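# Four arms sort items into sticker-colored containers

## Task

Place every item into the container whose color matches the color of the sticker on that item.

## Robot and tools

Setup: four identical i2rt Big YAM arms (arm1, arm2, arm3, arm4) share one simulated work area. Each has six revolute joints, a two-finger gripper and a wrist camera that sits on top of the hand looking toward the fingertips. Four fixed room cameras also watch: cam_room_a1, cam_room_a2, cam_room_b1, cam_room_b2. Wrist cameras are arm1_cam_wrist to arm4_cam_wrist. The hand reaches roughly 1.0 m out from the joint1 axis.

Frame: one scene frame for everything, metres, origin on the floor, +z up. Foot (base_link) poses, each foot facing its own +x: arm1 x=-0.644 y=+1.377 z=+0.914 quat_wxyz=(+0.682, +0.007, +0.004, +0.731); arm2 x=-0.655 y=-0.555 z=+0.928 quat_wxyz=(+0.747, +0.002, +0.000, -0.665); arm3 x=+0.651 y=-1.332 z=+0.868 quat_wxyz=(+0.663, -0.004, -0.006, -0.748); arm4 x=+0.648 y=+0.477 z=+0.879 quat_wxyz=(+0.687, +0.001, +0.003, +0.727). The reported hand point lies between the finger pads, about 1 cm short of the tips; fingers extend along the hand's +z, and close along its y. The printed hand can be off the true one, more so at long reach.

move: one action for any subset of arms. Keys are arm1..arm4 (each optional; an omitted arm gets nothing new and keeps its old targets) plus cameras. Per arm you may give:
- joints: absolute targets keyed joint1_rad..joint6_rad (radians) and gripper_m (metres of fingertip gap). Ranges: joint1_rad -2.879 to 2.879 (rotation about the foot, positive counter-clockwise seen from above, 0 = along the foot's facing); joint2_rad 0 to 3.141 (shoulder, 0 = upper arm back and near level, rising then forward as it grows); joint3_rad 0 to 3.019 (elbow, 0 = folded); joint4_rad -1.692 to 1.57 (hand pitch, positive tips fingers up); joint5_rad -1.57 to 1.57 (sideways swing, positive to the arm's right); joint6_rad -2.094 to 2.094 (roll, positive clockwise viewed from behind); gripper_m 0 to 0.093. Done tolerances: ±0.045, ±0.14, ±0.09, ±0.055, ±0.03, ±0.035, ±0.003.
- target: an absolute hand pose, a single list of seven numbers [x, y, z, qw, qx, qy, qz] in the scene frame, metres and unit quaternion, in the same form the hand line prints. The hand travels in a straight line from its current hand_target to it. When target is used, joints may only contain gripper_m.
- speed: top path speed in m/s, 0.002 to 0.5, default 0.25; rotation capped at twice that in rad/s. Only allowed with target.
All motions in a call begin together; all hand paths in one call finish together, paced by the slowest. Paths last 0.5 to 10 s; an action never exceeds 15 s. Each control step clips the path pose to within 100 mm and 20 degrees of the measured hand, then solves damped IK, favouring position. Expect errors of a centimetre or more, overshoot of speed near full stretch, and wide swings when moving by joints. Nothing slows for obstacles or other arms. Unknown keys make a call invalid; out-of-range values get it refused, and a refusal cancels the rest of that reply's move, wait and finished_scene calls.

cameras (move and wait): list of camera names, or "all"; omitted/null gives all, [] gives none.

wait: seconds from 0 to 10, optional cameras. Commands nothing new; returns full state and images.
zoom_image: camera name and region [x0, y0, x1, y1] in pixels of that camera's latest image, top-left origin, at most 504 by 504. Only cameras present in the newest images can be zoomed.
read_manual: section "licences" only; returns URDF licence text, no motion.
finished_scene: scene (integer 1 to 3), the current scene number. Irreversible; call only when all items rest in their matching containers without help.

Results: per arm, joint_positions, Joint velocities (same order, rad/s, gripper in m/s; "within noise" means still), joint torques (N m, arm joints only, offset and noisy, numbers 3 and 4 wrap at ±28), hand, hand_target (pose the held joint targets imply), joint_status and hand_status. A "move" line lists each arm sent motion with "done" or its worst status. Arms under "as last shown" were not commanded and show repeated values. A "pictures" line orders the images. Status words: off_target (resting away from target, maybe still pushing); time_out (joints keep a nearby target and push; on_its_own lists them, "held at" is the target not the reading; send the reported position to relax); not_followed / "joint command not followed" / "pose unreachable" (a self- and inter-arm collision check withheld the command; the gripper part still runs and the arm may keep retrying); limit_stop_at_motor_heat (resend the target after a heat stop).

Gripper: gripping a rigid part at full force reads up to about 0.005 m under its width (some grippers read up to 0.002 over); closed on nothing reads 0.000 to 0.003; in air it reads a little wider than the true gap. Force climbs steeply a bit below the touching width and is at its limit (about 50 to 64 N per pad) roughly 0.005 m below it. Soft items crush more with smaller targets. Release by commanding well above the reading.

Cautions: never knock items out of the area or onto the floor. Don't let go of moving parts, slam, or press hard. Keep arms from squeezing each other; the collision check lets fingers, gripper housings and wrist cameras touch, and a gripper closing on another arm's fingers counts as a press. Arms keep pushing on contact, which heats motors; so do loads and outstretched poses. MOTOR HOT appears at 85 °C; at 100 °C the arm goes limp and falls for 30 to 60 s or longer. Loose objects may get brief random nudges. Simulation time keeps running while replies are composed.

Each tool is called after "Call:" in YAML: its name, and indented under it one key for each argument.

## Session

Call:
move:
  arm1: {"joints": {"joint1_rad": 1.5, "joint2_rad": 0.55, "joint3_rad": 1.55, "joint4_rad": -1.40, "joint5_rad": 0, "joint6_rad": 0, "gripper_m": 0.093}}
  arm2: {"joints": {"joint1_rad": -1.69, "joint2_rad": 0.55, "joint3_rad": 1.55, "joint4_rad": -1.40, "joint5_rad": 0, "joint6_rad": 0, "gripper_m": 0.093}}
  arm3: {"joints": {"joint1_rad": 1.69, "joint2_rad": 0.55, "joint3_rad": 1.55, "joint4_rad": -1.40, "joint5_rad": 0, "joint6_rad": 0, "gripper_m": 0.093}}
  arm4: {"joints": {"joint1_rad": -1.63, "joint2_rad": 0.55, "joint3_rad": 1.55, "joint4_rad": -1.40, "joint5_rad": 0, "joint6_rad": 0, "gripper_m": 0.093}}
  cameras: []

Call:
wait:
  seconds: 0.3
  cameras: ["arm1_cam_wrist", "arm2_cam_wrist", "arm3_cam_wrist", "arm4_cam_wrist"]

Scene clock: 1.93 s.
Joint torques (N m): arm1=[-1.2 6.18 10.86 1.31 -0.03 -0.05] | arm2=[0.26 3.25 8.88 1.92 0.02 -0.08] | arm3=[2.02 4.6 8.99 1.55 0.05 -0.11] | arm4=[0.67 4.48 8.69 1.14 0.1 0.18]
Motor temperatures (°C): arm1=[20 23 27 23 21 21 21] | arm2=[23 24 26 22 22 20 23] | arm3=[24 23 23 23 24 23 23] | arm4=[21 21 23 22 24 21 24]
Heat: arm1: hottest joint3_rad 27 °C; arm2: hottest joint3_rad 26 °C; arm3: hottest joint1_rad 24 °C; arm4: hottest joint5_rad 24 °C.
move: arm1 done; arm2 done; arm3 done; arm4 done
Joint velocities: within noise
arm1.joint_positions: joint1_rad=+1.493 joint2_rad=+0.545 joint3_rad=+1.512 joint4_rad=-1.391 joint5_rad=+0.000 joint6_rad=+0.008 gripper_m=+0.09306
arm1.joint_status: all done
arm1.hand: x=-0.8084 y=+1.3778 z=+1.5149 quat_wxyz=(-0.001, +0.836, -0.007, -0.549) (m; scene frame)
arm1.hand_target: x=-0.8015 y=+1.3765 z=+1.5286 quat_wxyz=(-0.002, +0.829, +0.000, -0.559) (m; scene frame)
arm1.hand_status: not commanded
arm2.joint_positions: joint1_rad=-1.685 joint2_rad=+0.549 joint3_rad=+1.537 joint4_rad=-1.385 joint5_rad=-0.001 joint6_rad=+0.014 gripper_m=+0.09310
arm2.joint_status: all done
arm2.hand: x=-0.8272 y=-0.5575 z=+1.5378 quat_wxyz=(-0.004, -0.833, +0.004, +0.553) (m; scene frame)
arm2.hand_target: x=-0.8235 y=-0.5564 z=+1.5399 quat_wxyz=(+0.002, -0.834, +0.000, +0.552) (m; scene frame)
arm2.hand_status: not commanded
arm3.joint_positions: joint1_rad=+1.679 joint2_rad=+0.548 joint3_rad=+1.522 joint4_rad=-1.396 joint5_rad=+0.000 joint6_rad=+0.007 gripper_m=+0.09306
arm3.joint_status: all done
arm3.hand: x=+0.8230 y=-1.3260 z=+1.4688 quat_wxyz=(-0.544, -0.004, -0.839, +0.007) (m; scene frame)
arm3.hand_target: x=+0.8177 y=-1.3240 z=+1.4796 quat_wxyz=(-0.553, +0.003, -0.833, +0.006) (m; scene frame)
arm3.hand_status: not commanded
arm4.joint_positions: joint1_rad=-1.626 joint2_rad=+0.548 joint3_rad=+1.514 joint4_rad=-1.392 joint5_rad=-0.001 joint6_rad=-0.013 gripper_m=+0.09311
arm4.joint_status: all done
arm4.hand: x=+0.8259 y=+0.4793 z=+1.4767 quat_wxyz=(-0.540, +0.007, -0.842, +0.004) (m; scene frame)
arm4.hand_target: x=+0.8181 y=+0.4785 z=+1.4904 quat_wxyz=(-0.551, +0.000, -0.835, +0.002) (m; scene frame)
arm4.hand_status: not commanded
pictures: none
No camera images: "cameras" was empty.

Scene clock: 2.23 s.
Joint torques (N m): arm1=[-0.73 6.83 11.06 1.46 0.01 -0.05] | arm2=[0.38 3.14 8.87 1.95 0.02 -0.08] | arm3=[2.2 4.48 8.99 1.62 0.05 -0.12] | arm4=[0.38 4.84 8.73 1.03 0.11 0.17]
Motor temperatures (°C): arm1=[20 23 27 23 21 21 21] | arm2=[23 24 26 22 22 20 23] | arm3=[24 23 23 23 24 23 23] | arm4=[21 21 23 22 24 21 24]
Heat: arm1: hottest joint3_rad 27 °C; arm2: hottest joint3_rad 26 °C; arm3: hottest joint1_rad 24 °C; arm4: hottest joint5_rad 24 °C.
Joint velocities: within noise
arm1.joint_positions: joint1_rad=+1.493 joint2_rad=+0.545 joint3_rad=+1.512 joint4_rad=-1.391 joint5_rad=+0.000 joint6_rad=+0.008 gripper_m=+0.09306
arm1.joint_status: all done
arm1.hand: x=-0.8084 y=+1.3778 z=+1.5149 quat_wxyz=(-0.001, +0.836, -0.007, -0.549) (m; scene frame)
arm1.hand_target: x=-0.8015 y=+1.3765 z=+1.5286 quat_wxyz=(-0.002, +0.829, +0.000, -0.559) (m; scene frame)
arm1.hand_status: not commanded
arm2.joint_positions: joint1_rad=-1.685 joint2_rad=+0.549 joint3_rad=+1.537 joint4_rad=-1.385 joint5_rad=-0.001 joint6_rad=+0.014 gripper_m=+0.09310
arm2.joint_status: all done
arm2.hand: x=-0.8272 y=-0.5575 z=+1.5378 quat_wxyz=(-0.004, -0.833, +0.004, +0.553) (m; scene frame)
arm2.hand_target: x=-0.8235 y=-0.5564 z=+1.5399 quat_wxyz=(+0.002, -0.834, +0.000, +0.552) (m; scene frame)
arm2.hand_status: not commanded
arm3.joint_positions: joint1_rad=+1.679 joint2_rad=+0.548 joint3_rad=+1.522 joint4_rad=-1.396 joint5_rad=+0.000 joint6_rad=+0.007 gripper_m=+0.09306
arm3.joint_status: all done
arm3.hand: x=+0.8230 y=-1.3260 z=+1.4688 quat_wxyz=(-0.544, -0.004, -0.839, +0.007) (m; scene frame)
arm3.hand_target: x=+0.8177 y=-1.3240 z=+1.4796 quat_wxyz=(-0.553, +0.003, -0.833, +0.006) (m; scene frame)
arm3.hand_status: not commanded
arm4.joint_positions: joint1_rad=-1.626 joint2_rad=+0.548 joint3_rad=+1.514 joint4_rad=-1.392 joint5_rad=-0.001 joint6_rad=-0.013 gripper_m=+0.09311
arm4.joint_status: all done
arm4.hand: x=+0.8259 y=+0.4793 z=+1.4767 quat_wxyz=(-0.540, +0.007, -0.842, +0.004) (m; scene frame)
arm4.hand_target: x=+0.8181 y=+0.4785 z=+1.4904 quat_wxyz=(-0.551, +0.000, -0.835, +0.002) (m; scene frame)
arm4.hand_status: not commanded
wait: 0.30 s; at rest by 0.27 s
pictures: arm1_cam_wrist, arm2_cam_wrist, arm3_cam_wrist, arm4_cam_wrist
Images, in order (width x height): arm1_cam_wrist 672x504, arm2_cam_wrist 672x504, arm3_cam_wrist 672x504, arm4_cam_wrist 672x504.

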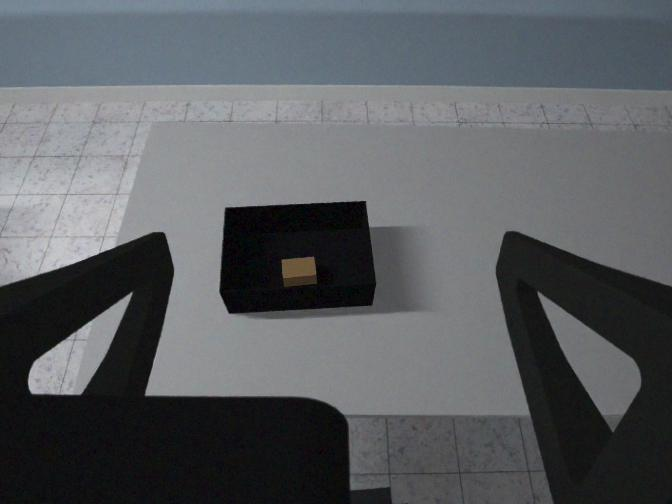

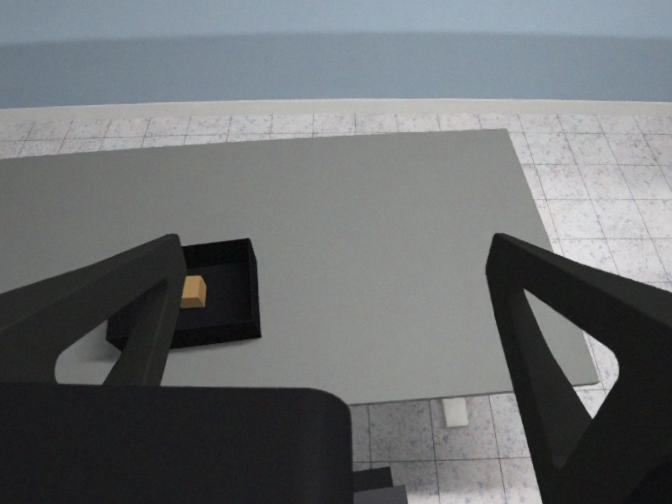

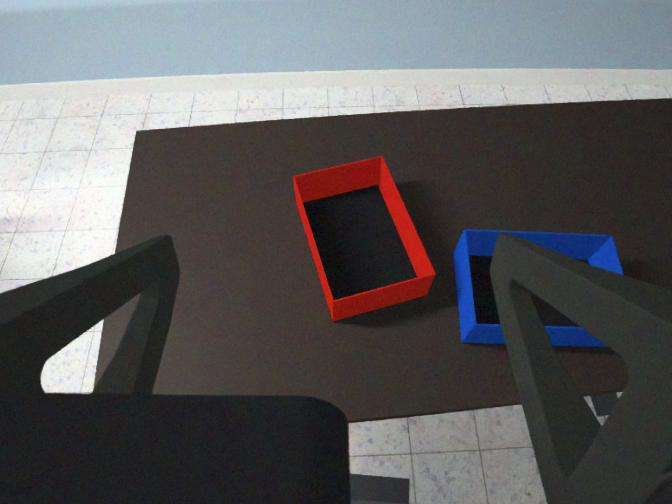

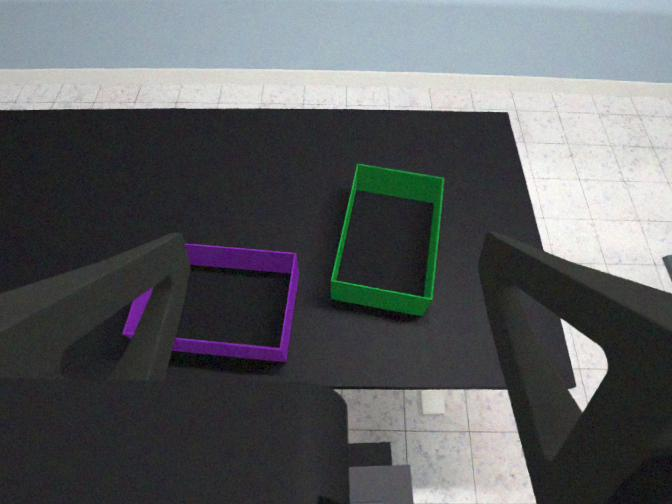

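Call:
wait:
  seconds: 0
  cameras: ["cam_room_b1", "cam_room_b2"]

Call:
zoom_image:
  camera: "cam_room_b2"
  region: [300, 280, 430, 380]

Call:
zoom_image:
  camera: "cam_room_b1"
  region: [180, 290, 320, 400]

Scene clock: 5.23 s.
Joint torques (N m): arm1=[-1.2 6.53 10.97 1.54 0.03 -0.03] | arm2=[0.21 3.19 8.85 1.94 0.02 -0.08] | arm3=[2.26 4.42 9.03 1.59 0.04 -0.12] | arm4=[0.67 4.37 8.7 1.2 0.14 0.16]
Motor temperatures (°C): arm1=[20 23 27 23 21 21 21] | arm2=[23 24 26 22 22 20 23] | arm3=[24 23 24 23 24 23 23] | arm4=[21 21 24 22 24 21 24]
Heat: arm1: hottest joint3_rad 27 °C; arm2: hottest joint3_rad 26 °C; arm3: hottest joint1_rad 24 °C; arm4: hottest joint3_rad 24 °C.
Joint velocities: within noise
arm1.joint_positions: joint1_rad=+1.493 joint2_rad=+0.545 joint3_rad=+1.512 joint4_rad=-1.391 joint5_rad=+0.000 joint6_rad=+0.008 gripper_m=+0.09306
arm1.joint_status: all done
arm1.hand: x=-0.8084 y=+1.3778 z=+1.5149 quat_wxyz=(-0.001, +0.836, -0.007, -0.549) (m; scene frame)
arm1.hand_target: x=-0.8015 y=+1.3765 z=+1.5286 quat_wxyz=(-0.002, +0.829, +0.000, -0.559) (m; scene frame)
arm1.hand_status: not commanded
arm2.joint_positions: joint1_rad=-1.685 joint2_rad=+0.549 joint3_rad=+1.537 joint4_rad=-1.385 joint5_rad=-0.001 joint6_rad=+0.014 gripper_m=+0.09310
arm2.joint_status: all done
arm2.hand: x=-0.8272 y=-0.5575 z=+1.5378 quat_wxyz=(-0.004, -0.833, +0.004, +0.553) (m; scene frame)
arm2.hand_target: x=-0.8235 y=-0.5564 z=+1.5399 quat_wxyz=(+0.002, -0.834, +0.000, +0.552) (m; scene frame)
arm2.hand_status: not commanded
arm3.joint_positions: joint1_rad=+1.679 joint2_rad=+0.548 joint3_rad=+1.522 joint4_rad=-1.396 joint5_rad=+0.000 joint6_rad=+0.007 gripper_m=+0.09306
arm3.joint_status: all done
arm3.hand: x=+0.8230 y=-1.3260 z=+1.4688 quat_wxyz=(-0.544, -0.004, -0.839, +0.007) (m; scene frame)
arm3.hand_target: x=+0.8177 y=-1.3240 z=+1.4796 quat_wxyz=(-0.553, +0.003, -0.833, +0.006) (m; scene frame)
arm3.hand_status: not commanded
arm4.joint_positions: joint1_rad=-1.626 joint2_rad=+0.548 joint3_rad=+1.514 joint4_rad=-1.392 joint5_rad=-0.001 joint6_rad=-0.013 gripper_m=+0.09311
arm4.joint_status: all done
arm4.hand: x=+0.8259 y=+0.4793 z=+1.4767 quat_wxyz=(-0.540, +0.007, -0.842, +0.004) (m; scene frame)
arm4.hand_target: x=+0.8181 y=+0.4785 z=+1.4904 quat_wxyz=(-0.551, +0.000, -0.835, +0.002) (m; scene frame)
arm4.hand_status: not commanded
pictures: cam_room_b1, cam_room_b2
Images, in order (width x height): cam_room_b1 672x504, cam_room_b2 672x504.

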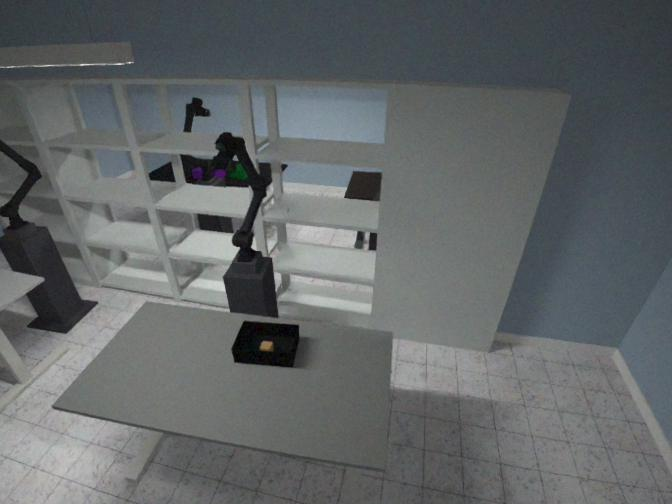

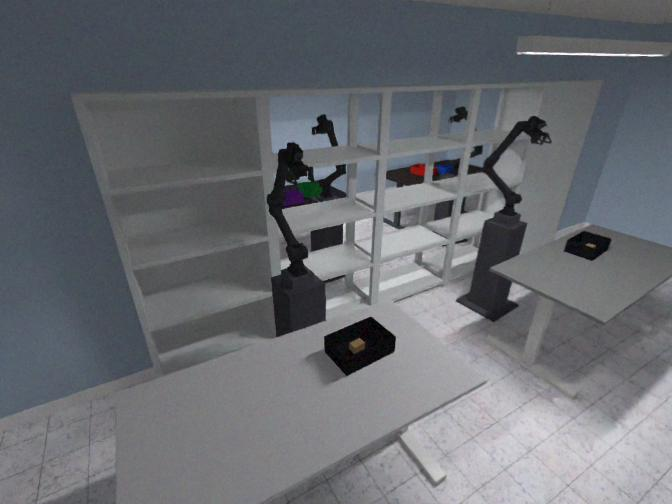

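Scaled by 3.877.

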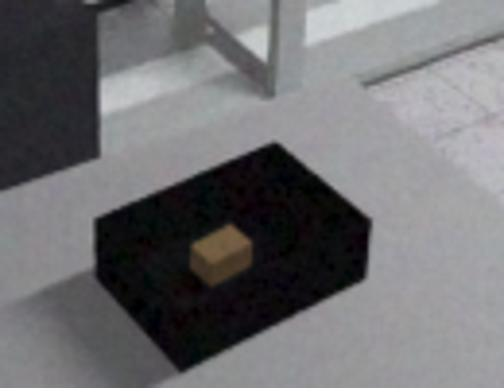

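Scaled by 3.600.

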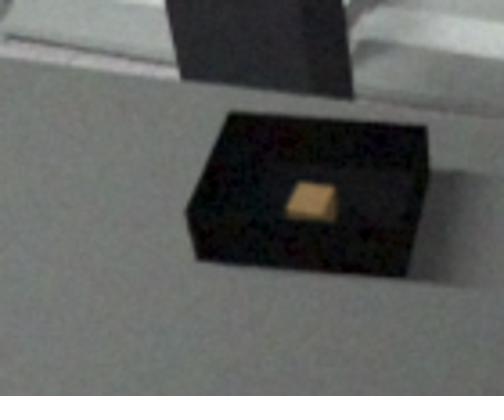

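Call:
move:
  arm1: {"target": [-1.200, 1.328, 0.867, -0.0034, -0.9806, -0.0171, 0.1951], "speed": 0.5}
  arm2: {"target": [-1.1455, -0.881, 0.881, -0.0073, -0.9598, -0.0252, 0.2797], "speed": 0.5}
  cameras: []

Call:
wait:
  seconds: 0.3
  cameras: ["arm1_cam_wrist", "arm2_cam_wrist"]

Scene clock: 39.67 s.
Joint torques (N m): arm1=[-1.2 -13.57 11 1.5 -0.02 0.05] | arm2=[0.56 -17.61 10.92 2.11 0.17 0.21] | arm3=[2.2 4.54 9.02 1.59 0.04 -0.11] | arm4=[0.73 4.37 8.84 1.13 0.13 0.18]
Motor temperatures (°C): arm1=[20 23 30 23 21 21 21] | arm2=[23 24 29 22 22 20 23] | arm3=[24 23 26 23 24 23 23] | arm4=[21 21 27 22 24 21 24]
Heat: arm1: hottest joint3_rad 30 °C; arm2: hottest joint3_rad 29 °C; arm3: hottest joint3_rad 26 °C; arm4: hottest joint3_rad 27 °C.
move: arm1 off_target; arm2 off_target
Joint velocities: within noise
arm1.joint_positions: joint1_rad=+1.587 joint2_rad=+1.932 joint3_rad=+1.025 joint4_rad=-0.348 joint5_rad=+0.021 joint6_rad=+0.051 gripper_m=+0.09306
arm1.joint_status: not commanded
arm1.hand: x=-1.1739 y=+1.3365 z=+0.8484 quat_wxyz=(-0.001, +0.986, +0.015, -0.165) (m; scene frame)
arm1.hand_target: x=-1.1988 y=+1.3280 z=+0.8678 quat_wxyz=(+0.004, +0.981, +0.017, -0.195) (m; scene frame)
arm1.hand_status: off_target (0.033 m and 3.5 deg from the pose sent, 0.759 m and 44.2 deg at the start)
arm2.joint_positions: joint1_rad=-1.007 joint2_rad=+1.947 joint3_rad=+1.055 joint4_rad=-0.243 joint5_rad=+0.322 joint6_rad=+0.534 gripper_m=+0.09309
arm2.joint_status: not commanded
arm2.hand: x=-1.1276 y=-0.8675 z=+0.8718 quat_wxyz=(+0.008, -0.964, -0.037, +0.264) (m; scene frame)
arm2.hand_target: x=-1.1447 y=-0.8804 z=+0.8817 quat_wxyz=(-0.007, -0.960, -0.025, +0.280) (m; scene frame)
arm2.hand_status: off_target (0.024 m and 2.9 deg from the pose sent, 0.798 m and 34.8 deg at the start)
arm3, arm4: as last shown
pictures: none
No camera images: "cameras" was empty.

Scene clock: 39.97 s.
Joint torques (N m): arm1=[-0.62 -14.15 10.88 1.33 -0.03 0.11] | arm2=[0.62 -17.61 10.93 2.13 0.17 0.21] | arm3=[2.02 4.48 8.99 1.65 0.05 -0.12] | arm4=[0.62 4.25 8.79 1.05 0.11 0.15]
Motor temperatures (°C): arm1=[20 23 30 23 21 21 21] | arm2=[23 24 29 22 22 20 23] | arm3=[24 23 26 23 24 23 23] | arm4=[21 21 27 22 24 21 24]
Heat: arm1: hottest joint3_rad 30 °C; arm2: hottest joint3_rad 29 °C; arm3: hottest joint3_rad 26 °C; arm4: hottest joint3_rad 27 °C.
Joint velocities: within noise
arm1.joint_positions: joint1_rad=+1.587 joint2_rad=+1.932 joint3_rad=+1.025 joint4_rad=-0.348 joint5_rad=+0.021 joint6_rad=+0.051 gripper_m=+0.09306
arm1.joint_status: not commanded
arm1.hand: x=-1.1739 y=+1.3365 z=+0.8484 quat_wxyz=(-0.001, +0.986, +0.015, -0.165) (m; scene frame)
arm1.hand_target: x=-1.1988 y=+1.3280 z=+0.8678 quat_wxyz=(+0.004, +0.981, +0.017, -0.195) (m; scene frame)
arm1.hand_status: off_target (0.033 m and 3.5 deg from the pose sent, 0.759 m and 44.2 deg at the start)
arm2.joint_positions: joint1_rad=-1.007 joint2_rad=+1.947 joint3_rad=+1.055 joint4_rad=-0.243 joint5_rad=+0.322 joint6_rad=+0.534 gripper_m=+0.09309
arm2.joint_status: not commanded
arm2.hand: x=-1.1276 y=-0.8675 z=+0.8718 quat_wxyz=(+0.008, -0.964, -0.037, +0.264) (m; scene frame)
arm2.hand_target: x=-1.1447 y=-0.8804 z=+0.8817 quat_wxyz=(-0.007, -0.960, -0.025, +0.280) (m; scene frame)
arm2.hand_status: off_target (0.024 m and 2.9 deg from the pose sent, 0.798 m and 34.8 deg at the start)
arm3.joint_positions: joint1_rad=+1.679 joint2_rad=+0.548 joint3_rad=+1.522 joint4_rad=-1.396 joint5_rad=+0.000 joint6_rad=+0.007 gripper_m=+0.09306
arm3.joint_status: not commanded
arm3.hand: x=+0.8230 y=-1.3260 z=+1.4688 quat_wxyz=(-0.544, -0.004, -0.839, +0.007) (m; scene frame)
arm3.hand_target: x=+0.8177 y=-1.3240 z=+1.4796 quat_wxyz=(-0.553, +0.003, -0.833, +0.006) (m; scene frame)
arm3.hand_status: not commanded
arm4.joint_positions: joint1_rad=-1.626 joint2_rad=+0.548 joint3_rad=+1.514 joint4_rad=-1.392 joint5_rad=-0.001 joint6_rad=-0.013 gripper_m=+0.09311
arm4.joint_status: not commanded
arm4.hand: x=+0.8259 y=+0.4793 z=+1.4767 quat_wxyz=(-0.540, +0.007, -0.842, +0.004) (m; scene frame)
arm4.hand_target: x=+0.8181 y=+0.4785 z=+1.4904 quat_wxyz=(-0.551, +0.000, -0.835, +0.002) (m; scene frame)
arm4.hand_status: not commanded
wait: 0.30 s; at rest by 0.27 s
pictures: arm1_cam_wrist, arm2_cam_wrist
Images, in order (width x height): arm1_cam_wrist 672x504, arm2_cam_wrist 672x504.

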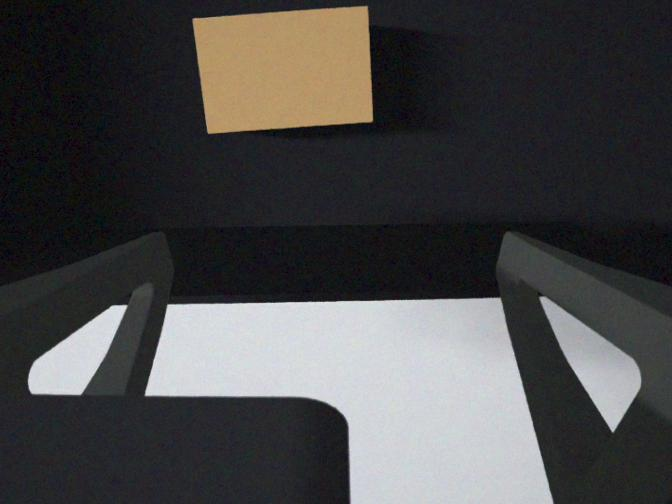

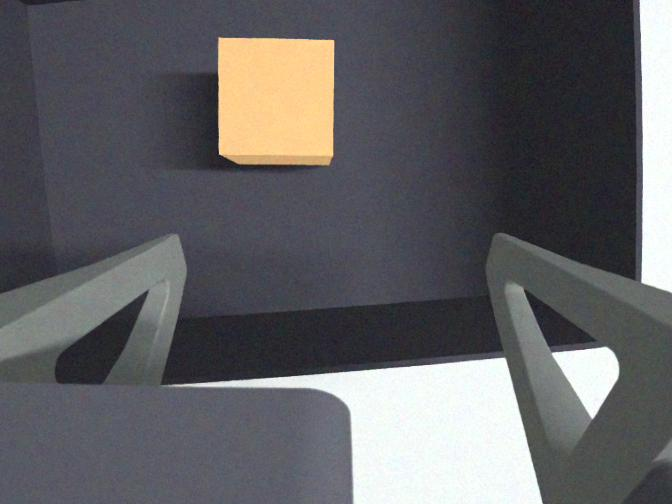

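Call:
move:
  arm1: {"target":[-1.244,1.311,0.745,-0.0094,-0.9796,-0.0471,0.1949],"speed":0.2}
  arm2: {"target":[-1.208,-0.911,0.748,-0.0098,-0.9595,-0.0335,0.2796],"speed":0.2}
  cameras: ["arm1_cam_wrist","arm2_cam_wrist"]

Scene clock: 78.07 s.
Joint torques (N m): arm1=[-1.38 -15.38 9.13 1.61 -0.03 -0.01] | arm2=[0.21 -20.01 9.83 2.24 0.11 -0.07] | arm3=[2.02 4.48 8.99 1.65 0.04 -0.12] | arm4=[0.62 4.78 8.8 1.11 0.14 0.16]
Motor temperatures (°C): arm1=[20 24 32 23 21 21 21] | arm2=[23 25 31 22 22 20 23] | arm3=[24 23 27 23 24 23 23] | arm4=[21 22 29 22 24 21 24]
Heat: arm1: hottest joint3_rad 32 °C; arm2: hottest joint3_rad 31 °C; arm3: hottest joint3_rad 27 °C; arm4: hottest joint3_rad 29 °C.
move: arm1 off_target; arm2 off_target
Joint velocities: within noise
arm1.joint_positions: joint1_rad=+1.604 joint2_rad=+2.256 joint3_rad=+1.189 joint4_rad=-0.172 joint5_rad=+0.004 joint6_rad=+0.025 gripper_m=+0.09306
arm1.joint_status: not commanded
arm1.hand: x=-1.2220 y=+1.3199 z=+0.7367 quat_wxyz=(+0.007, +0.984, +0.038, -0.172) (m; scene frame)
arm1.hand_target: x=-1.2432 y=+1.3109 z=+0.7459 quat_wxyz=(+0.009, +0.980, +0.047, -0.195) (m; scene frame)
arm1.hand_status: off_target (0.025 m and 2.9 deg from the pose sent, 0.128 m and 5.2 deg at the start)
arm2.joint_positions: joint1_rad=-1.031 joint2_rad=+2.321 joint3_rad=+1.310 joint4_rad=-0.096 joint5_rad=+0.301 joint6_rad=+0.520 gripper_m=+0.09309
arm2.joint_status: not commanded
arm2.hand: x=-1.1923 y=-0.9044 z=+0.7506 quat_wxyz=(-0.003, -0.963, -0.032, +0.269) (m; scene frame)
arm2.hand_target: x=-1.2073 y=-0.9105 z=+0.7484 quat_wxyz=(-0.010, -0.959, -0.034, +0.280) (m; scene frame)
arm2.hand_status: off_target (0.017 m and 1.5 deg from the pose sent, 0.154 m and 2.8 deg at the start)
arm3, arm4: as last shown
pictures: arm1_cam_wrist, arm2_cam_wrist
Images, in order (width x height): arm1_cam_wrist 672x504, arm2_cam_wrist 672x504.

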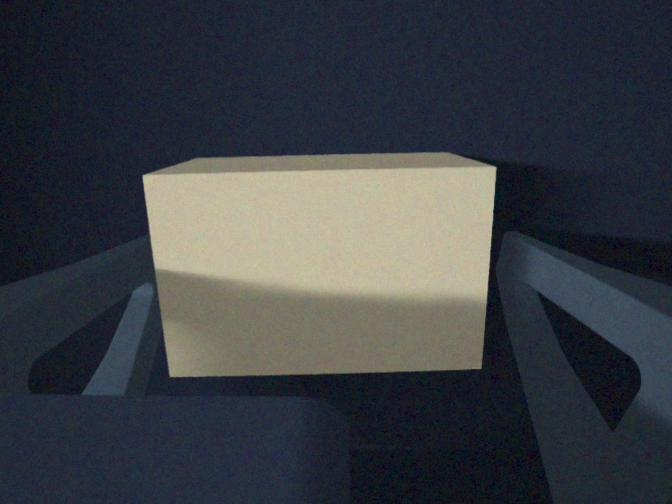

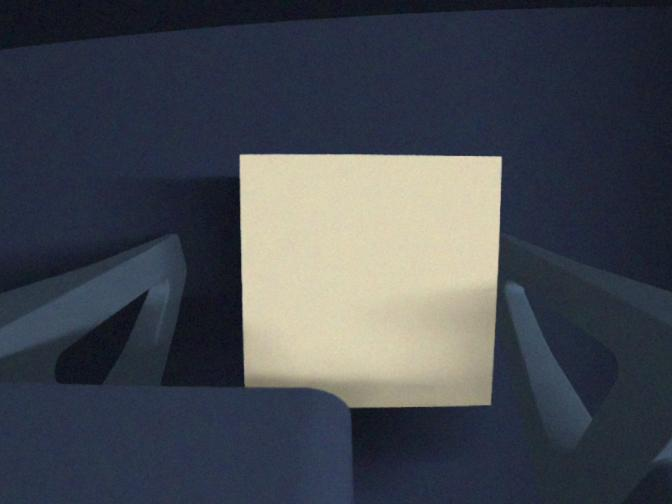

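Call:
move:
  arm1: {"joints":{"gripper_m":0.058}}
  arm2: {"joints":{"gripper_m":0.045}}
  cameras: ["arm1_cam_wrist","arm2_cam_wrist"]

Call:
move:
  arm1: {"target":[-1.20,1.313,0.97,-0.0094,-0.9796,-0.0471,0.1949],"speed":0.3}
  arm2: {"target":[-1.16,-0.89,0.97,-0.0098,-0.9595,-0.0335,0.2796],"speed":0.3}
  cameras: ["cam_room_b1","cam_room_b2"]

Scene clock: 87.50 s.
Joint torques (N m): arm1=[-1.26 -15.74 9.07 1.63 -0.03 -0.01] | arm2=[0.21 -19.9 9.83 2.24 0.16 -0.07] | arm3=[2.14 4.48 8.99 1.58 0.05 -0.12] | arm4=[0.26 4.13 8.84 1.07 0.11 0.15]
Motor temperatures (°C): arm1=[20 25 32 23 21 21 21] | arm2=[23 26 30 22 22 20 23] | arm3=[24 23 27 23 24 23 23] | arm4=[21 22 29 22 24 21 24]
Heat: arm1: hottest joint3_rad 32 °C; arm2: hottest joint3_rad 30 °C; arm3: hottest joint3_rad 27 °C; arm4: hottest joint3_rad 29 °C.
move: arm1 off_target; arm2 off_target
Joint velocities: within noise
arm1.joint_positions: joint1_rad=+1.604 joint2_rad=+2.256 joint3_rad=+1.189 joint4_rad=-0.172 joint5_rad=+0.003 joint6_rad=+0.025 gripper_m=+0.06897
arm1.joint_status: gripper_m off_target (ended at +0.06899, target +0.05800)
arm1.hand: x=-1.2222 y=+1.3197 z=+0.7368 quat_wxyz=(+0.007, +0.984, +0.038, -0.173) (m; scene frame)
arm1.hand_target: x=-1.2432 y=+1.3109 z=+0.7459 quat_wxyz=(+0.009, +0.980, +0.047, -0.195) (m; scene frame)
arm1.hand_status: not commanded
arm2.joint_positions: joint1_rad=-1.031 joint2_rad=+2.321 joint3_rad=+1.311 joint4_rad=-0.096 joint5_rad=+0.300 joint6_rad=+0.519 gripper_m=+0.05299
arm2.joint_status: gripper_m off_target (ended at +0.05302, target +0.04500)
arm2.hand: x=-1.1925 y=-0.9045 z=+0.7507 quat_wxyz=(-0.004, -0.963, -0.032, +0.269) (m; scene frame)
arm2.hand_target: x=-1.2073 y=-0.9104 z=+0.7484 quat_wxyz=(-0.010, -0.960, -0.033, +0.280) (m; scene frame)
arm2.hand_status: not commanded
arm3, arm4: as last shown
pictures: arm1_cam_wrist, arm2_cam_wrist
Images, in order (width x height): arm1_cam_wrist 672x504, arm2_cam_wrist 672x504.

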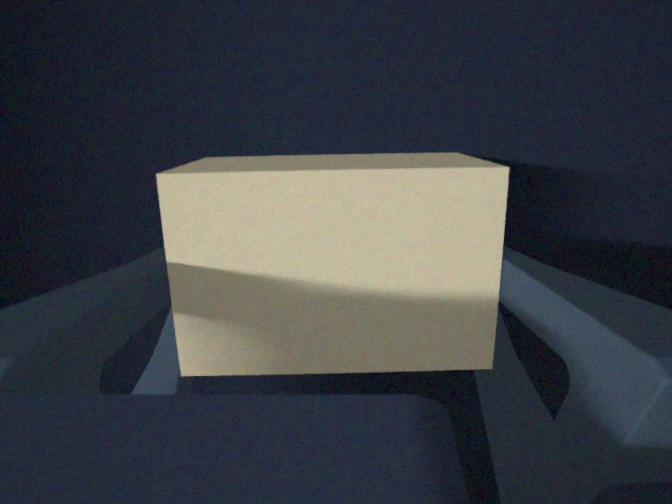

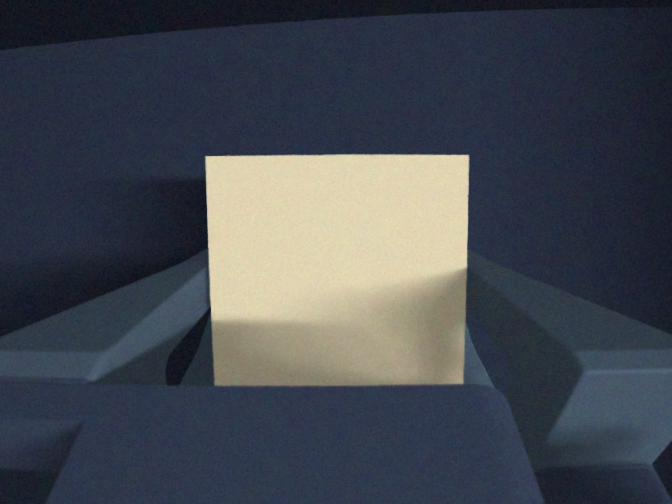

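Scene clock: 89.03 s.
Joint torques (N m): arm1=[-1.03 -12.51 10.21 0.57 0.02 -0.01] | arm2=[1.55 -18.26 8.87 1.22 0.44 0.13] | arm3=[2.02 4.48 8.99 1.63 0.05 -0.12] | arm4=[0.5 4.01 8.8 1.13 0.15 0.15]
Motor temperatures (°C): arm1=[20 25 32 23 21 21 21] | arm2=[23 26 30 22 22 20 23] | arm3=[24 23 27 23 24 23 23] | arm4=[21 22 30 22 24 21 24]
Heat: arm1: hottest joint3_rad 32 °C; arm2: hottest joint3_rad 30 °C; arm3: hottest joint3_rad 27 °C; arm4: hottest joint3_rad 30 °C.
move: arm1 done; arm2 off_target
Joint velocities: within noise
arm1.joint_positions: joint1_rad=+1.607 joint2_rad=+1.747 joint3_rad=+1.137 joint4_rad=-0.586 joint5_rad=+0.003 joint6_rad=+0.025 gripper_m=+0.06897
arm1.joint_status: not commanded
arm1.hand: x=-1.1984 y=+1.3197 z=+0.9665 quat_wxyz=(+0.009, +0.980, +0.039, -0.194) (m; scene frame)
arm1.hand_target: x=-1.2000 y=+1.3129 z=+0.9701 quat_wxyz=(+0.009, +0.980, +0.047, -0.195) (m; scene frame)
arm1.hand_status: done (0.008 m and 0.9 deg from the pose sent, 0.234 m and 2.8 deg at the start)
arm2.joint_positions: joint1_rad=-1.025 joint2_rad=+1.820 joint3_rad=+1.206 joint4_rad=-0.442 joint5_rad=+0.305 joint6_rad=+0.519 gripper_m=+0.05299
arm2.joint_status: not commanded
arm2.hand: x=-1.1681 y=-0.8901 z=+0.9794 quat_wxyz=(-0.017, -0.957, -0.031, +0.290) (m; scene frame)
arm2.hand_target: x=-1.1600 y=-0.8898 z=+0.9702 quat_wxyz=(-0.010, -0.959, -0.033, +0.280) (m; scene frame)
arm2.hand_status: off_target (0.012 m and 1.5 deg from the pose sent, 0.222 m and 1.4 deg at the start)
arm3, arm4: as last shown
pictures: cam_room_b1, cam_room_b2
Images, in order (width x height): cam_room_b1 672x504, cam_room_b2 672x504.

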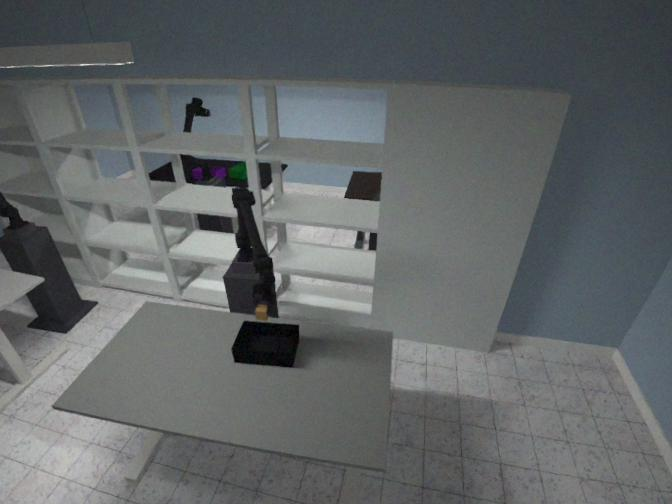

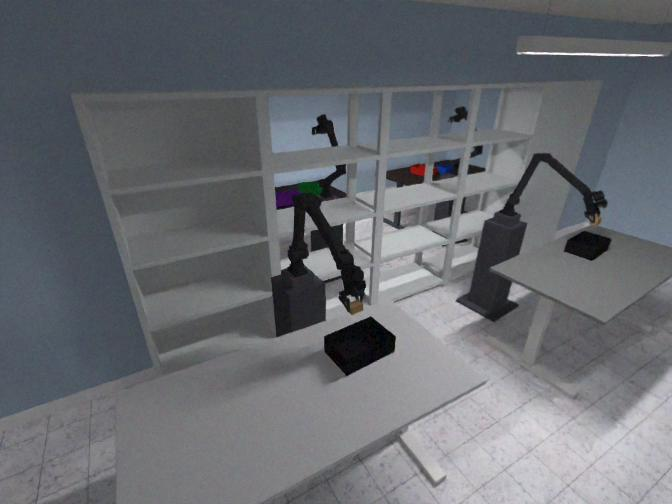

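Call:
move:
  arm1: {"joints":{"joint4_rad":1.25}}
  arm2: {"joints":{"joint4_rad":1.35}}
  cameras: []

Call:
wait:
  seconds: 0.2
  cameras: ["cam_room_b1","cam_room_b2"]

Call:
zoom_image:
  camera: "cam_room_b1"
  region: [200, 230, 320, 330]

Call:
zoom_image:
  camera: "cam_room_b2"
  region: [300, 220, 420, 320]

Call:
zoom_image:
  camera: "cam_room_b2"
  region: [552, 150, 652, 235]

Scene clock: 98.77 s.
Joint torques (N m): arm1=[-1.14 -13.22 10.65 1.95 -0.01 0.01] | arm2=[1.49 -18.2 9.14 2.66 -0.08 0.08] | arm3=[2.14 4.48 8.99 1.63 0.05 -0.11] | arm4=[0.62 4.42 8.79 1.02 0.12 0.18]
Motor temperatures (°C): arm1=[20 25 32 23 21 21 22] | arm2=[23 26 30 22 22 20 23] | arm3=[24 23 27 23 24 23 23] | arm4=[21 22 30 22 24 21 24]
Heat: arm1: hottest joint3_rad 32 °C; arm2: hottest joint3_rad 30 °C; arm3: hottest joint3_rad 27 °C; arm4: hottest joint3_rad 30 °C.
move: arm1 done; arm2 done
Joint velocities: within noise
arm1.joint_positions: joint1_rad=+1.607 joint2_rad=+1.747 joint3_rad=+1.137 joint4_rad=+1.231 joint5_rad=+0.003 joint6_rad=+0.025 gripper_m=+0.06897
arm1.joint_status: all done
arm1.hand: x=-1.3021 y=+1.3072 z=+1.3397 quat_wxyz=(+0.056, +0.450, +0.018, -0.891) (m; scene frame)
arm1.hand_target: x=-1.2986 y=+1.2997 z=+1.3489 quat_wxyz=(+0.060, +0.437, +0.021, -0.897) (m; scene frame)
arm1.hand_status: not commanded
arm2.joint_positions: joint1_rad=-1.025 joint2_rad=+1.820 joint3_rad=+1.202 joint4_rad=+1.328 joint5_rad=+0.305 joint6_rad=+0.519 gripper_m=+0.05297
arm2.joint_status: all done
arm2.hand: x=-1.2183 y=-0.9300 z=+1.3405 quat_wxyz=(-0.447, -0.422, +0.107, +0.781) (m; scene frame)
arm2.hand_target: x=-1.2139 y=-0.9334 z=+1.3367 quat_wxyz=(-0.454, -0.419, +0.109, +0.779) (m; scene frame)
arm2.hand_status: not commanded
arm3, arm4: as last shown
pictures: none
No camera images: "cameras" was empty.

Scene clock: 98.97 s.
Joint torques (N m): arm1=[-1.03 -12.98 10.43 1.96 0.02 -0.05] | arm2=[1.44 -18.14 9.17 2.63 -0.07 0.09] | arm3=[2.14 4.6 9.01 1.58 0.04 -0.12] | arm4=[0.5 4.19 8.69 1.11 0.14 0.13]
Motor temperatures (°C): arm1=[20 25 32 23 21 21 22] | arm2=[23 26 30 22 22 20 23] | arm3=[24 23 27 23 24 23 23] | arm4=[21 22 30 22 24 21 24]
Heat: arm1: hottest joint3_rad 32 °C; arm2: hottest joint3_rad 30 °C; arm3: hottest joint3_rad 27 °C; arm4: hottest joint3_rad 30 °C.
Joint velocities: within noise
arm1.joint_positions: joint1_rad=+1.607 joint2_rad=+1.747 joint3_rad=+1.137 joint4_rad=+1.231 joint5_rad=+0.003 joint6_rad=+0.025 gripper_m=+0.06897
arm1.joint_status: all done
arm1.hand: x=-1.3021 y=+1.3072 z=+1.3397 quat_wxyz=(+0.056, +0.450, +0.018, -0.891) (m; scene frame)
arm1.hand_target: x=-1.2986 y=+1.2997 z=+1.3489 quat_wxyz=(+0.060, +0.437, +0.021, -0.897) (m; scene frame)
arm1.hand_status: not commanded
arm2.joint_positions: joint1_rad=-1.025 joint2_rad=+1.820 joint3_rad=+1.202 joint4_rad=+1.329 joint5_rad=+0.305 joint6_rad=+0.519 gripper_m=+0.05297
arm2.joint_status: all done
arm2.hand: x=-1.2183 y=-0.9299 z=+1.3406 quat_wxyz=(-0.447, -0.422, +0.107, +0.781) (m; scene frame)
arm2.hand_target: x=-1.2139 y=-0.9333 z=+1.3368 quat_wxyz=(-0.454, -0.419, +0.109, +0.779) (m; scene frame)
arm2.hand_status: not commanded
arm3.joint_positions: joint1_rad=+1.679 joint2_rad=+0.548 joint3_rad=+1.522 joint4_rad=-1.396 joint5_rad=+0.000 joint6_rad=+0.007 gripper_m=+0.09306
arm3.joint_status: not commanded
arm3.hand: x=+0.8230 y=-1.3260 z=+1.4688 quat_wxyz=(-0.544, -0.004, -0.839, +0.007) (m; scene frame)
arm3.hand_target: x=+0.8177 y=-1.3240 z=+1.4796 quat_wxyz=(-0.553, +0.003, -0.833, +0.006) (m; scene frame)
arm3.hand_status: not commanded
arm4.joint_positions: joint1_rad=-1.626 joint2_rad=+0.548 joint3_rad=+1.514 joint4_rad=-1.392 joint5_rad=-0.001 joint6_rad=-0.013 gripper_m=+0.09311
arm4.joint_status: not commanded
arm4.hand: x=+0.8259 y=+0.4793 z=+1.4767 quat_wxyz=(-0.540, +0.007, -0.842, +0.004) (m; scene frame)
arm4.hand_target: x=+0.8181 y=+0.4785 z=+1.4904 quat_wxyz=(-0.551, +0.000, -0.835, +0.002) (m; scene frame)
arm4.hand_status: not commanded
wait: 0.20 s; no rest
pictures: cam_room_b1, cam_room_b2
Images, in order (width x height): cam_room_b1 672x504, cam_room_b2 672x504.

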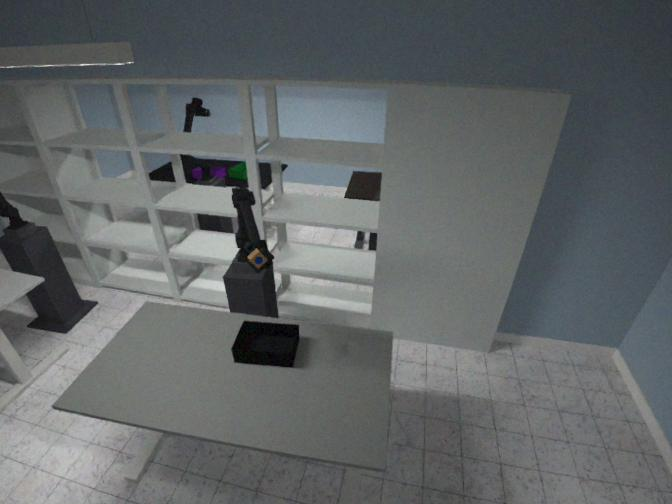

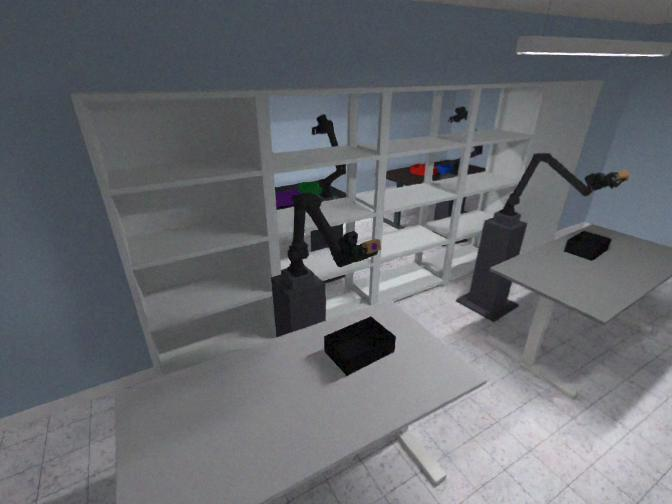

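Scaled by 4.200.

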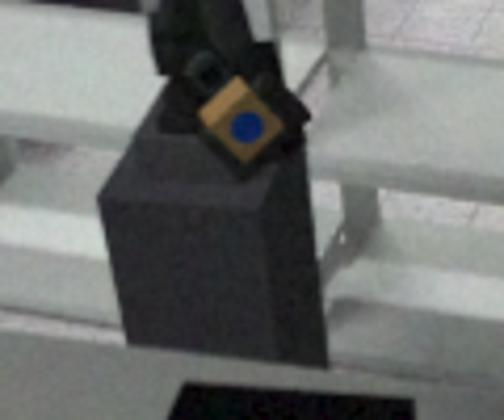

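Scaled by 4.200.

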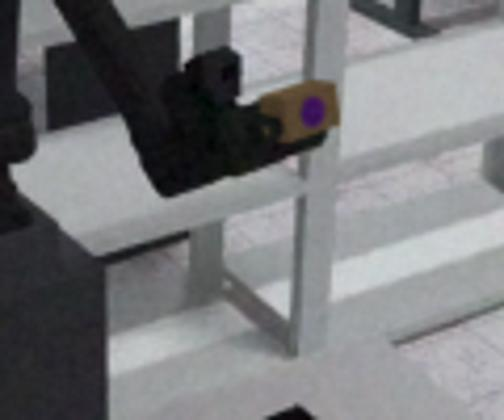

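Scaled by 5.040.

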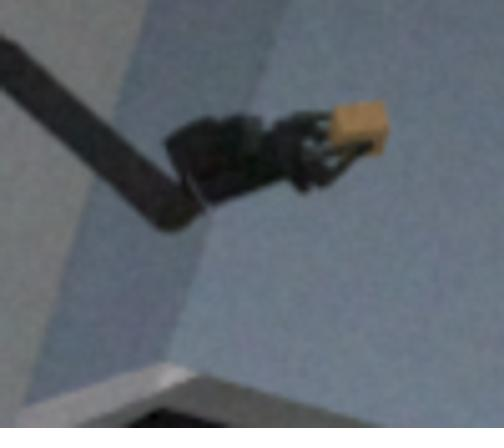

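Call:
move:
  arm1: {"joints":{"joint1_rad":-2.25,"joint2_rad":0.87,"joint3_rad":0.73,"joint4_rad":-0.91,"joint5_rad":0,"joint6_rad":0}}
  arm2: {"joints":{"joint1_rad":0.912,"joint2_rad":0.87,"joint3_rad":0.73,"joint4_rad":-0.91,"joint5_rad":0,"joint6_rad":0}}
  cameras: ["cam_room_b1","cam_room_b2"]

Call:
move:
  arm1: {"target":[0.005,0.912,1.06,0.2749,0.2880,0.9133,-0.0867],"speed":0.45}
  arm2: {"target":[0,-0.95,1.065,0.2696,0.2565,0.9252,-0.0748],"speed":0.45}
  cameras: ["arm1_cam_wrist","arm2_cam_wrist"]

Scene clock: 111.10 s.
Joint torques (N m): arm1=[-2.26 -3.43 11.48 0.91 -0.07 -0.01] | arm2=[1.08 -6.24 10.97 1.29 0.11 -0.07] | arm3=[2.14 4.42 8.99 1.63 0.05 -0.12] | arm4=[0.56 4.42 8.66 1.17 0.1 0.18]
Motor temperatures (°C): arm1=[20 25 32 23 21 21 22] | arm2=[23 26 31 22 22 20 24] | arm3=[24 23 28 23 24 23 23] | arm4=[21 22 30 22 24 21 24]
Heat: arm1: hottest joint3_rad 32 °C; arm2: hottest joint3_rad 31 °C; arm3: hottest joint3_rad 28 °C; arm4: hottest joint3_rad 30 °C.
move: arm1 done; arm2 done
Joint velocities: within noise
arm1.joint_positions: joint1_rad=-2.245 joint2_rad=+0.885 joint3_rad=+0.730 joint4_rad=-0.902 joint5_rad=+0.002 joint6_rad=+0.007 gripper_m=+0.06907
arm1.joint_status: all done
arm1.hand: x=-0.3677 y=+1.1866 z=+1.1025 quat_wxyz=(-0.235, -0.292, -0.924, +0.077) (m; scene frame)
arm1.hand_target: x=-0.3704 y=+1.1871 z=+1.1066 quat_wxyz=(-0.238, -0.290, -0.924, +0.078) (m; scene frame)
arm1.hand_status: not commanded
arm2.joint_positions: joint1_rad=+0.910 joint2_rad=+0.880 joint3_rad=+0.736 joint4_rad=-0.899 joint5_rad=-0.003 joint6_rad=+0.013 gripper_m=+0.05294
arm2.joint_status: all done
arm2.hand: x=-0.3689 y=-0.7292 z=+1.1266 quat_wxyz=(-0.253, -0.266, -0.928, +0.065) (m; scene frame)
arm2.hand_target: x=-0.3729 y=-0.7265 z=+1.1252 quat_wxyz=(-0.248, -0.259, -0.931, +0.067) (m; scene frame)
arm2.hand_status: not commanded
arm3, arm4: as last shown
pictures: cam_room_b1, cam_room_b2
Images, in order (width x height): cam_room_b1 672x504, cam_room_b2 672x504.

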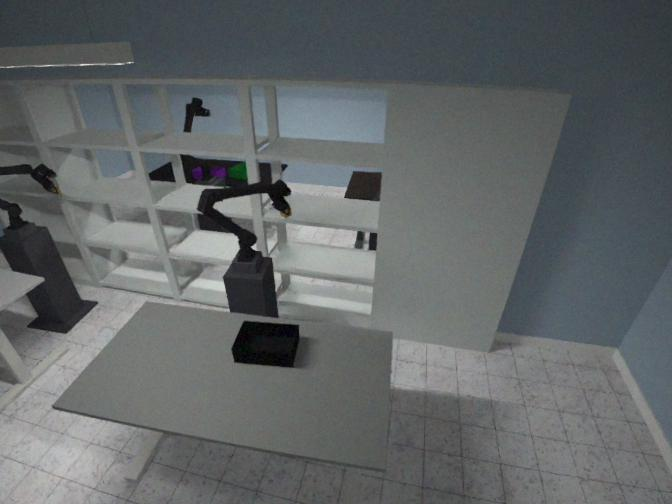

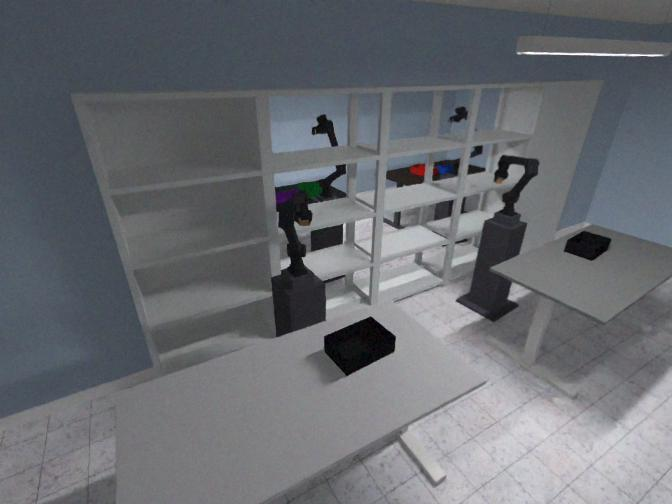

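Scene clock: 113.07 s.
Joint torques (N m): arm1=[-2.78 -20.19 17.51 0.98 -0.08 -0.03] | arm2=[1.2 -22.36 16.72 1.28 0.15 -0.08] | arm3=[2.08 4.54 8.99 1.63 0.05 -0.11] | arm4=[0.5 4.37 8.69 1.13 0.14 0.16]
Motor temperatures (°C): arm1=[20 25 33 23 21 21 22] | arm2=[23 26 31 22 22 20 24] | arm3=[24 23 28 23 24 23 23] | arm4=[21 22 30 22 24 21 24]
Heat: arm1: hottest joint3_rad 33 °C; arm2: hottest joint3_rad 31 °C; arm3: hottest joint3_rad 28 °C; arm4: hottest joint3_rad 30 °C.
move: arm1 off_target; arm2 off_target
Joint velocities: within noise
arm1.joint_positions: joint1_rad=-2.254 joint2_rad=+2.121 joint3_rad=+1.900 joint4_rad=-0.810 joint5_rad=-0.012 joint6_rad=-0.001 gripper_m=+0.06907
arm1.joint_status: not commanded
arm1.hand: x=-0.0062 y=+0.9305 z=+1.0258 quat_wxyz=(-0.248, -0.289, -0.921, +0.076) (m; scene frame)
arm1.hand_target: x=+0.0031 y=+0.9135 z=+1.0605 quat_wxyz=(-0.275, -0.288, -0.913, +0.087) (m; scene frame)
arm1.hand_status: off_target (0.041 m and 3.4 deg from the pose sent, 0.465 m and 4.9 deg at the start)
arm2.joint_positions: joint1_rad=+0.910 joint2_rad=+2.041 joint3_rad=+1.757 joint4_rad=-0.756 joint5_rad=+0.000 joint6_rad=+0.013 gripper_m=+0.05294
arm2.joint_status: not commanded
arm2.hand: x=-0.0179 y=-0.9417 z=+1.0462 quat_wxyz=(-0.254, -0.266, -0.928, +0.067) (m; scene frame)
arm2.hand_target: x=-0.0013 y=-0.9490 z=+1.0652 quat_wxyz=(-0.270, -0.256, -0.925, +0.075) (m; scene frame)
arm2.hand_status: off_target (0.027 m and 2.3 deg from the pose sent, 0.434 m and 2.5 deg at the start)
arm3, arm4: as last shown
pictures: arm1_cam_wrist, arm2_cam_wrist
Images, in order (width x height): arm1_cam_wrist 672x504, arm2_cam_wrist 672x504.

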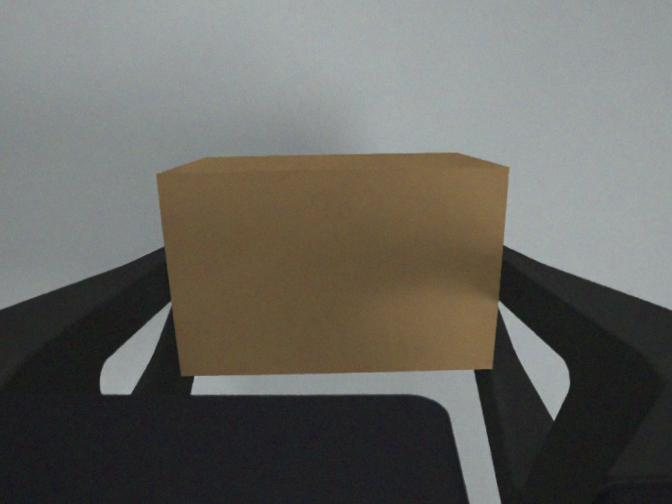

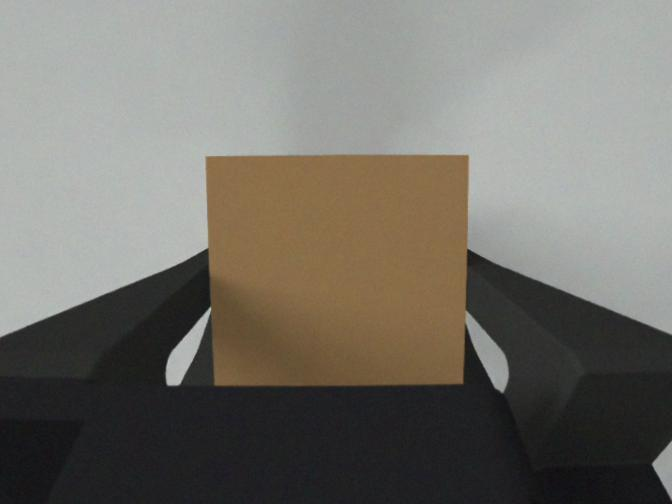

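Call:
move:
  arm1: {"target":[0.005,0.912,0.988,0.1942,0.2944,0.9337,-0.0612],"speed":0.12}
  arm2: {"target":[0,-0.95,1.0,0.2696,0.2565,0.9252,-0.0748],"speed":0.12}
  cameras: ["arm1_cam_wrist","arm2_cam_wrist"]

Scene clock: 123.00 s.
Joint torques (N m): arm1=[-2.61 -16.09 15.17 0.83 0.03 -0.11] | arm2=[1.03 -21.71 10.43 2.66 0.1 -0.06] | arm3=[2.08 4.48 9.01 1.59 0.04 -0.11] | arm4=[0.67 4.31 8.81 1.16 0.13 0.18]
Motor temperatures (°C): arm1=[20 26 35 23 21 21 22] | arm2=[23 27 34 22 22 20 24] | arm3=[24 23 28 23 24 23 23] | arm4=[21 22 30 22 24 21 24]
Heat: arm1: hottest joint3_rad 35 °C; arm2: hottest joint3_rad 34 °C; arm3: hottest joint3_rad 28 °C; arm4: hottest joint3_rad 30 °C.
move: arm1 off_target; arm2 off_target
Joint velocities: within noise
arm1.joint_positions: joint1_rad=-2.254 joint2_rad=+2.222 joint3_rad=+2.055 joint4_rad=-0.960 joint5_rad=-0.012 joint6_rad=-0.002 gripper_m=+0.06907
arm1.joint_status: not commanded
arm1.hand: x=+0.0020 y=+0.9242 z=+1.0071 quat_wxyz=(-0.203, -0.293, -0.932, +0.062) (m; scene frame)
arm1.hand_target: x=+0.0039 y=+0.9128 z=+0.9879 quat_wxyz=(-0.195, -0.294, -0.934, +0.061) (m; scene frame)
arm1.hand_status: off_target (0.023 m and 1.1 deg from the pose sent, 0.044 m and 6.6 deg at the start)
arm2.joint_positions: joint1_rad=+0.910 joint2_rad=+2.086 joint3_rad=+1.750 joint4_rad=-0.650 joint5_rad=+0.000 joint6_rad=+0.011 gripper_m=+0.05294
arm2.joint_status: not commanded
arm2.hand: x=-0.0018 y=-0.9514 z=+1.0237 quat_wxyz=(-0.279, -0.263, -0.921, +0.074) (m; scene frame)
arm2.hand_target: x=-0.0007 y=-0.9495 z=+1.0002 quat_wxyz=(-0.269, -0.257, -0.925, +0.075) (m; scene frame)
arm2.hand_status: off_target (0.024 m and 1.4 deg from the pose sent, 0.050 m and 2.3 deg at the start)
arm3, arm4: as last shown
pictures: arm1_cam_wrist, arm2_cam_wrist
Images, in order (width x height): arm1_cam_wrist 672x504, arm2_cam_wrist 672x504.

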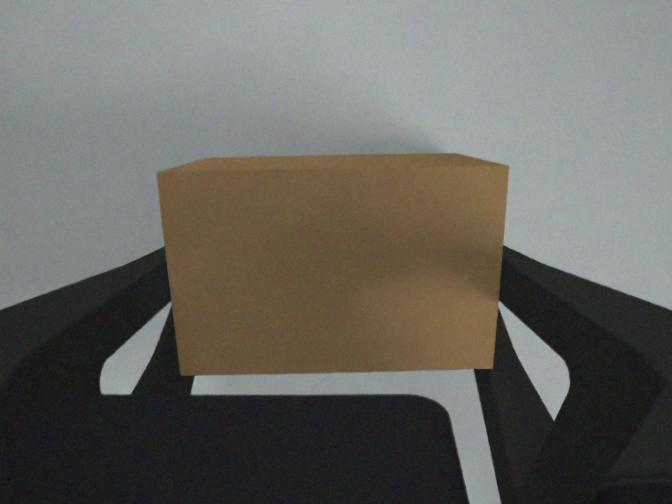

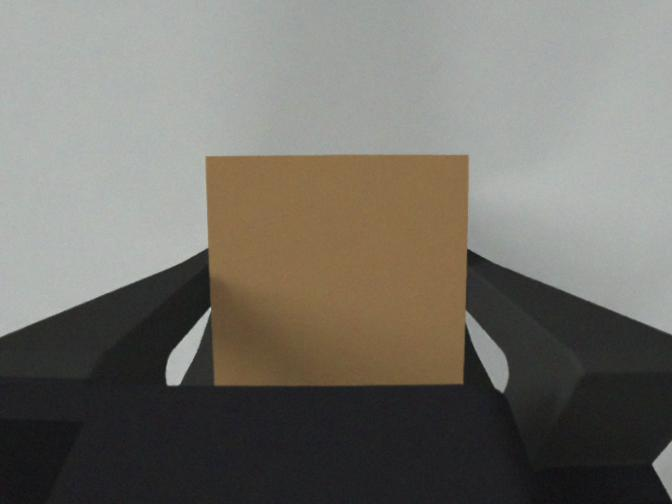

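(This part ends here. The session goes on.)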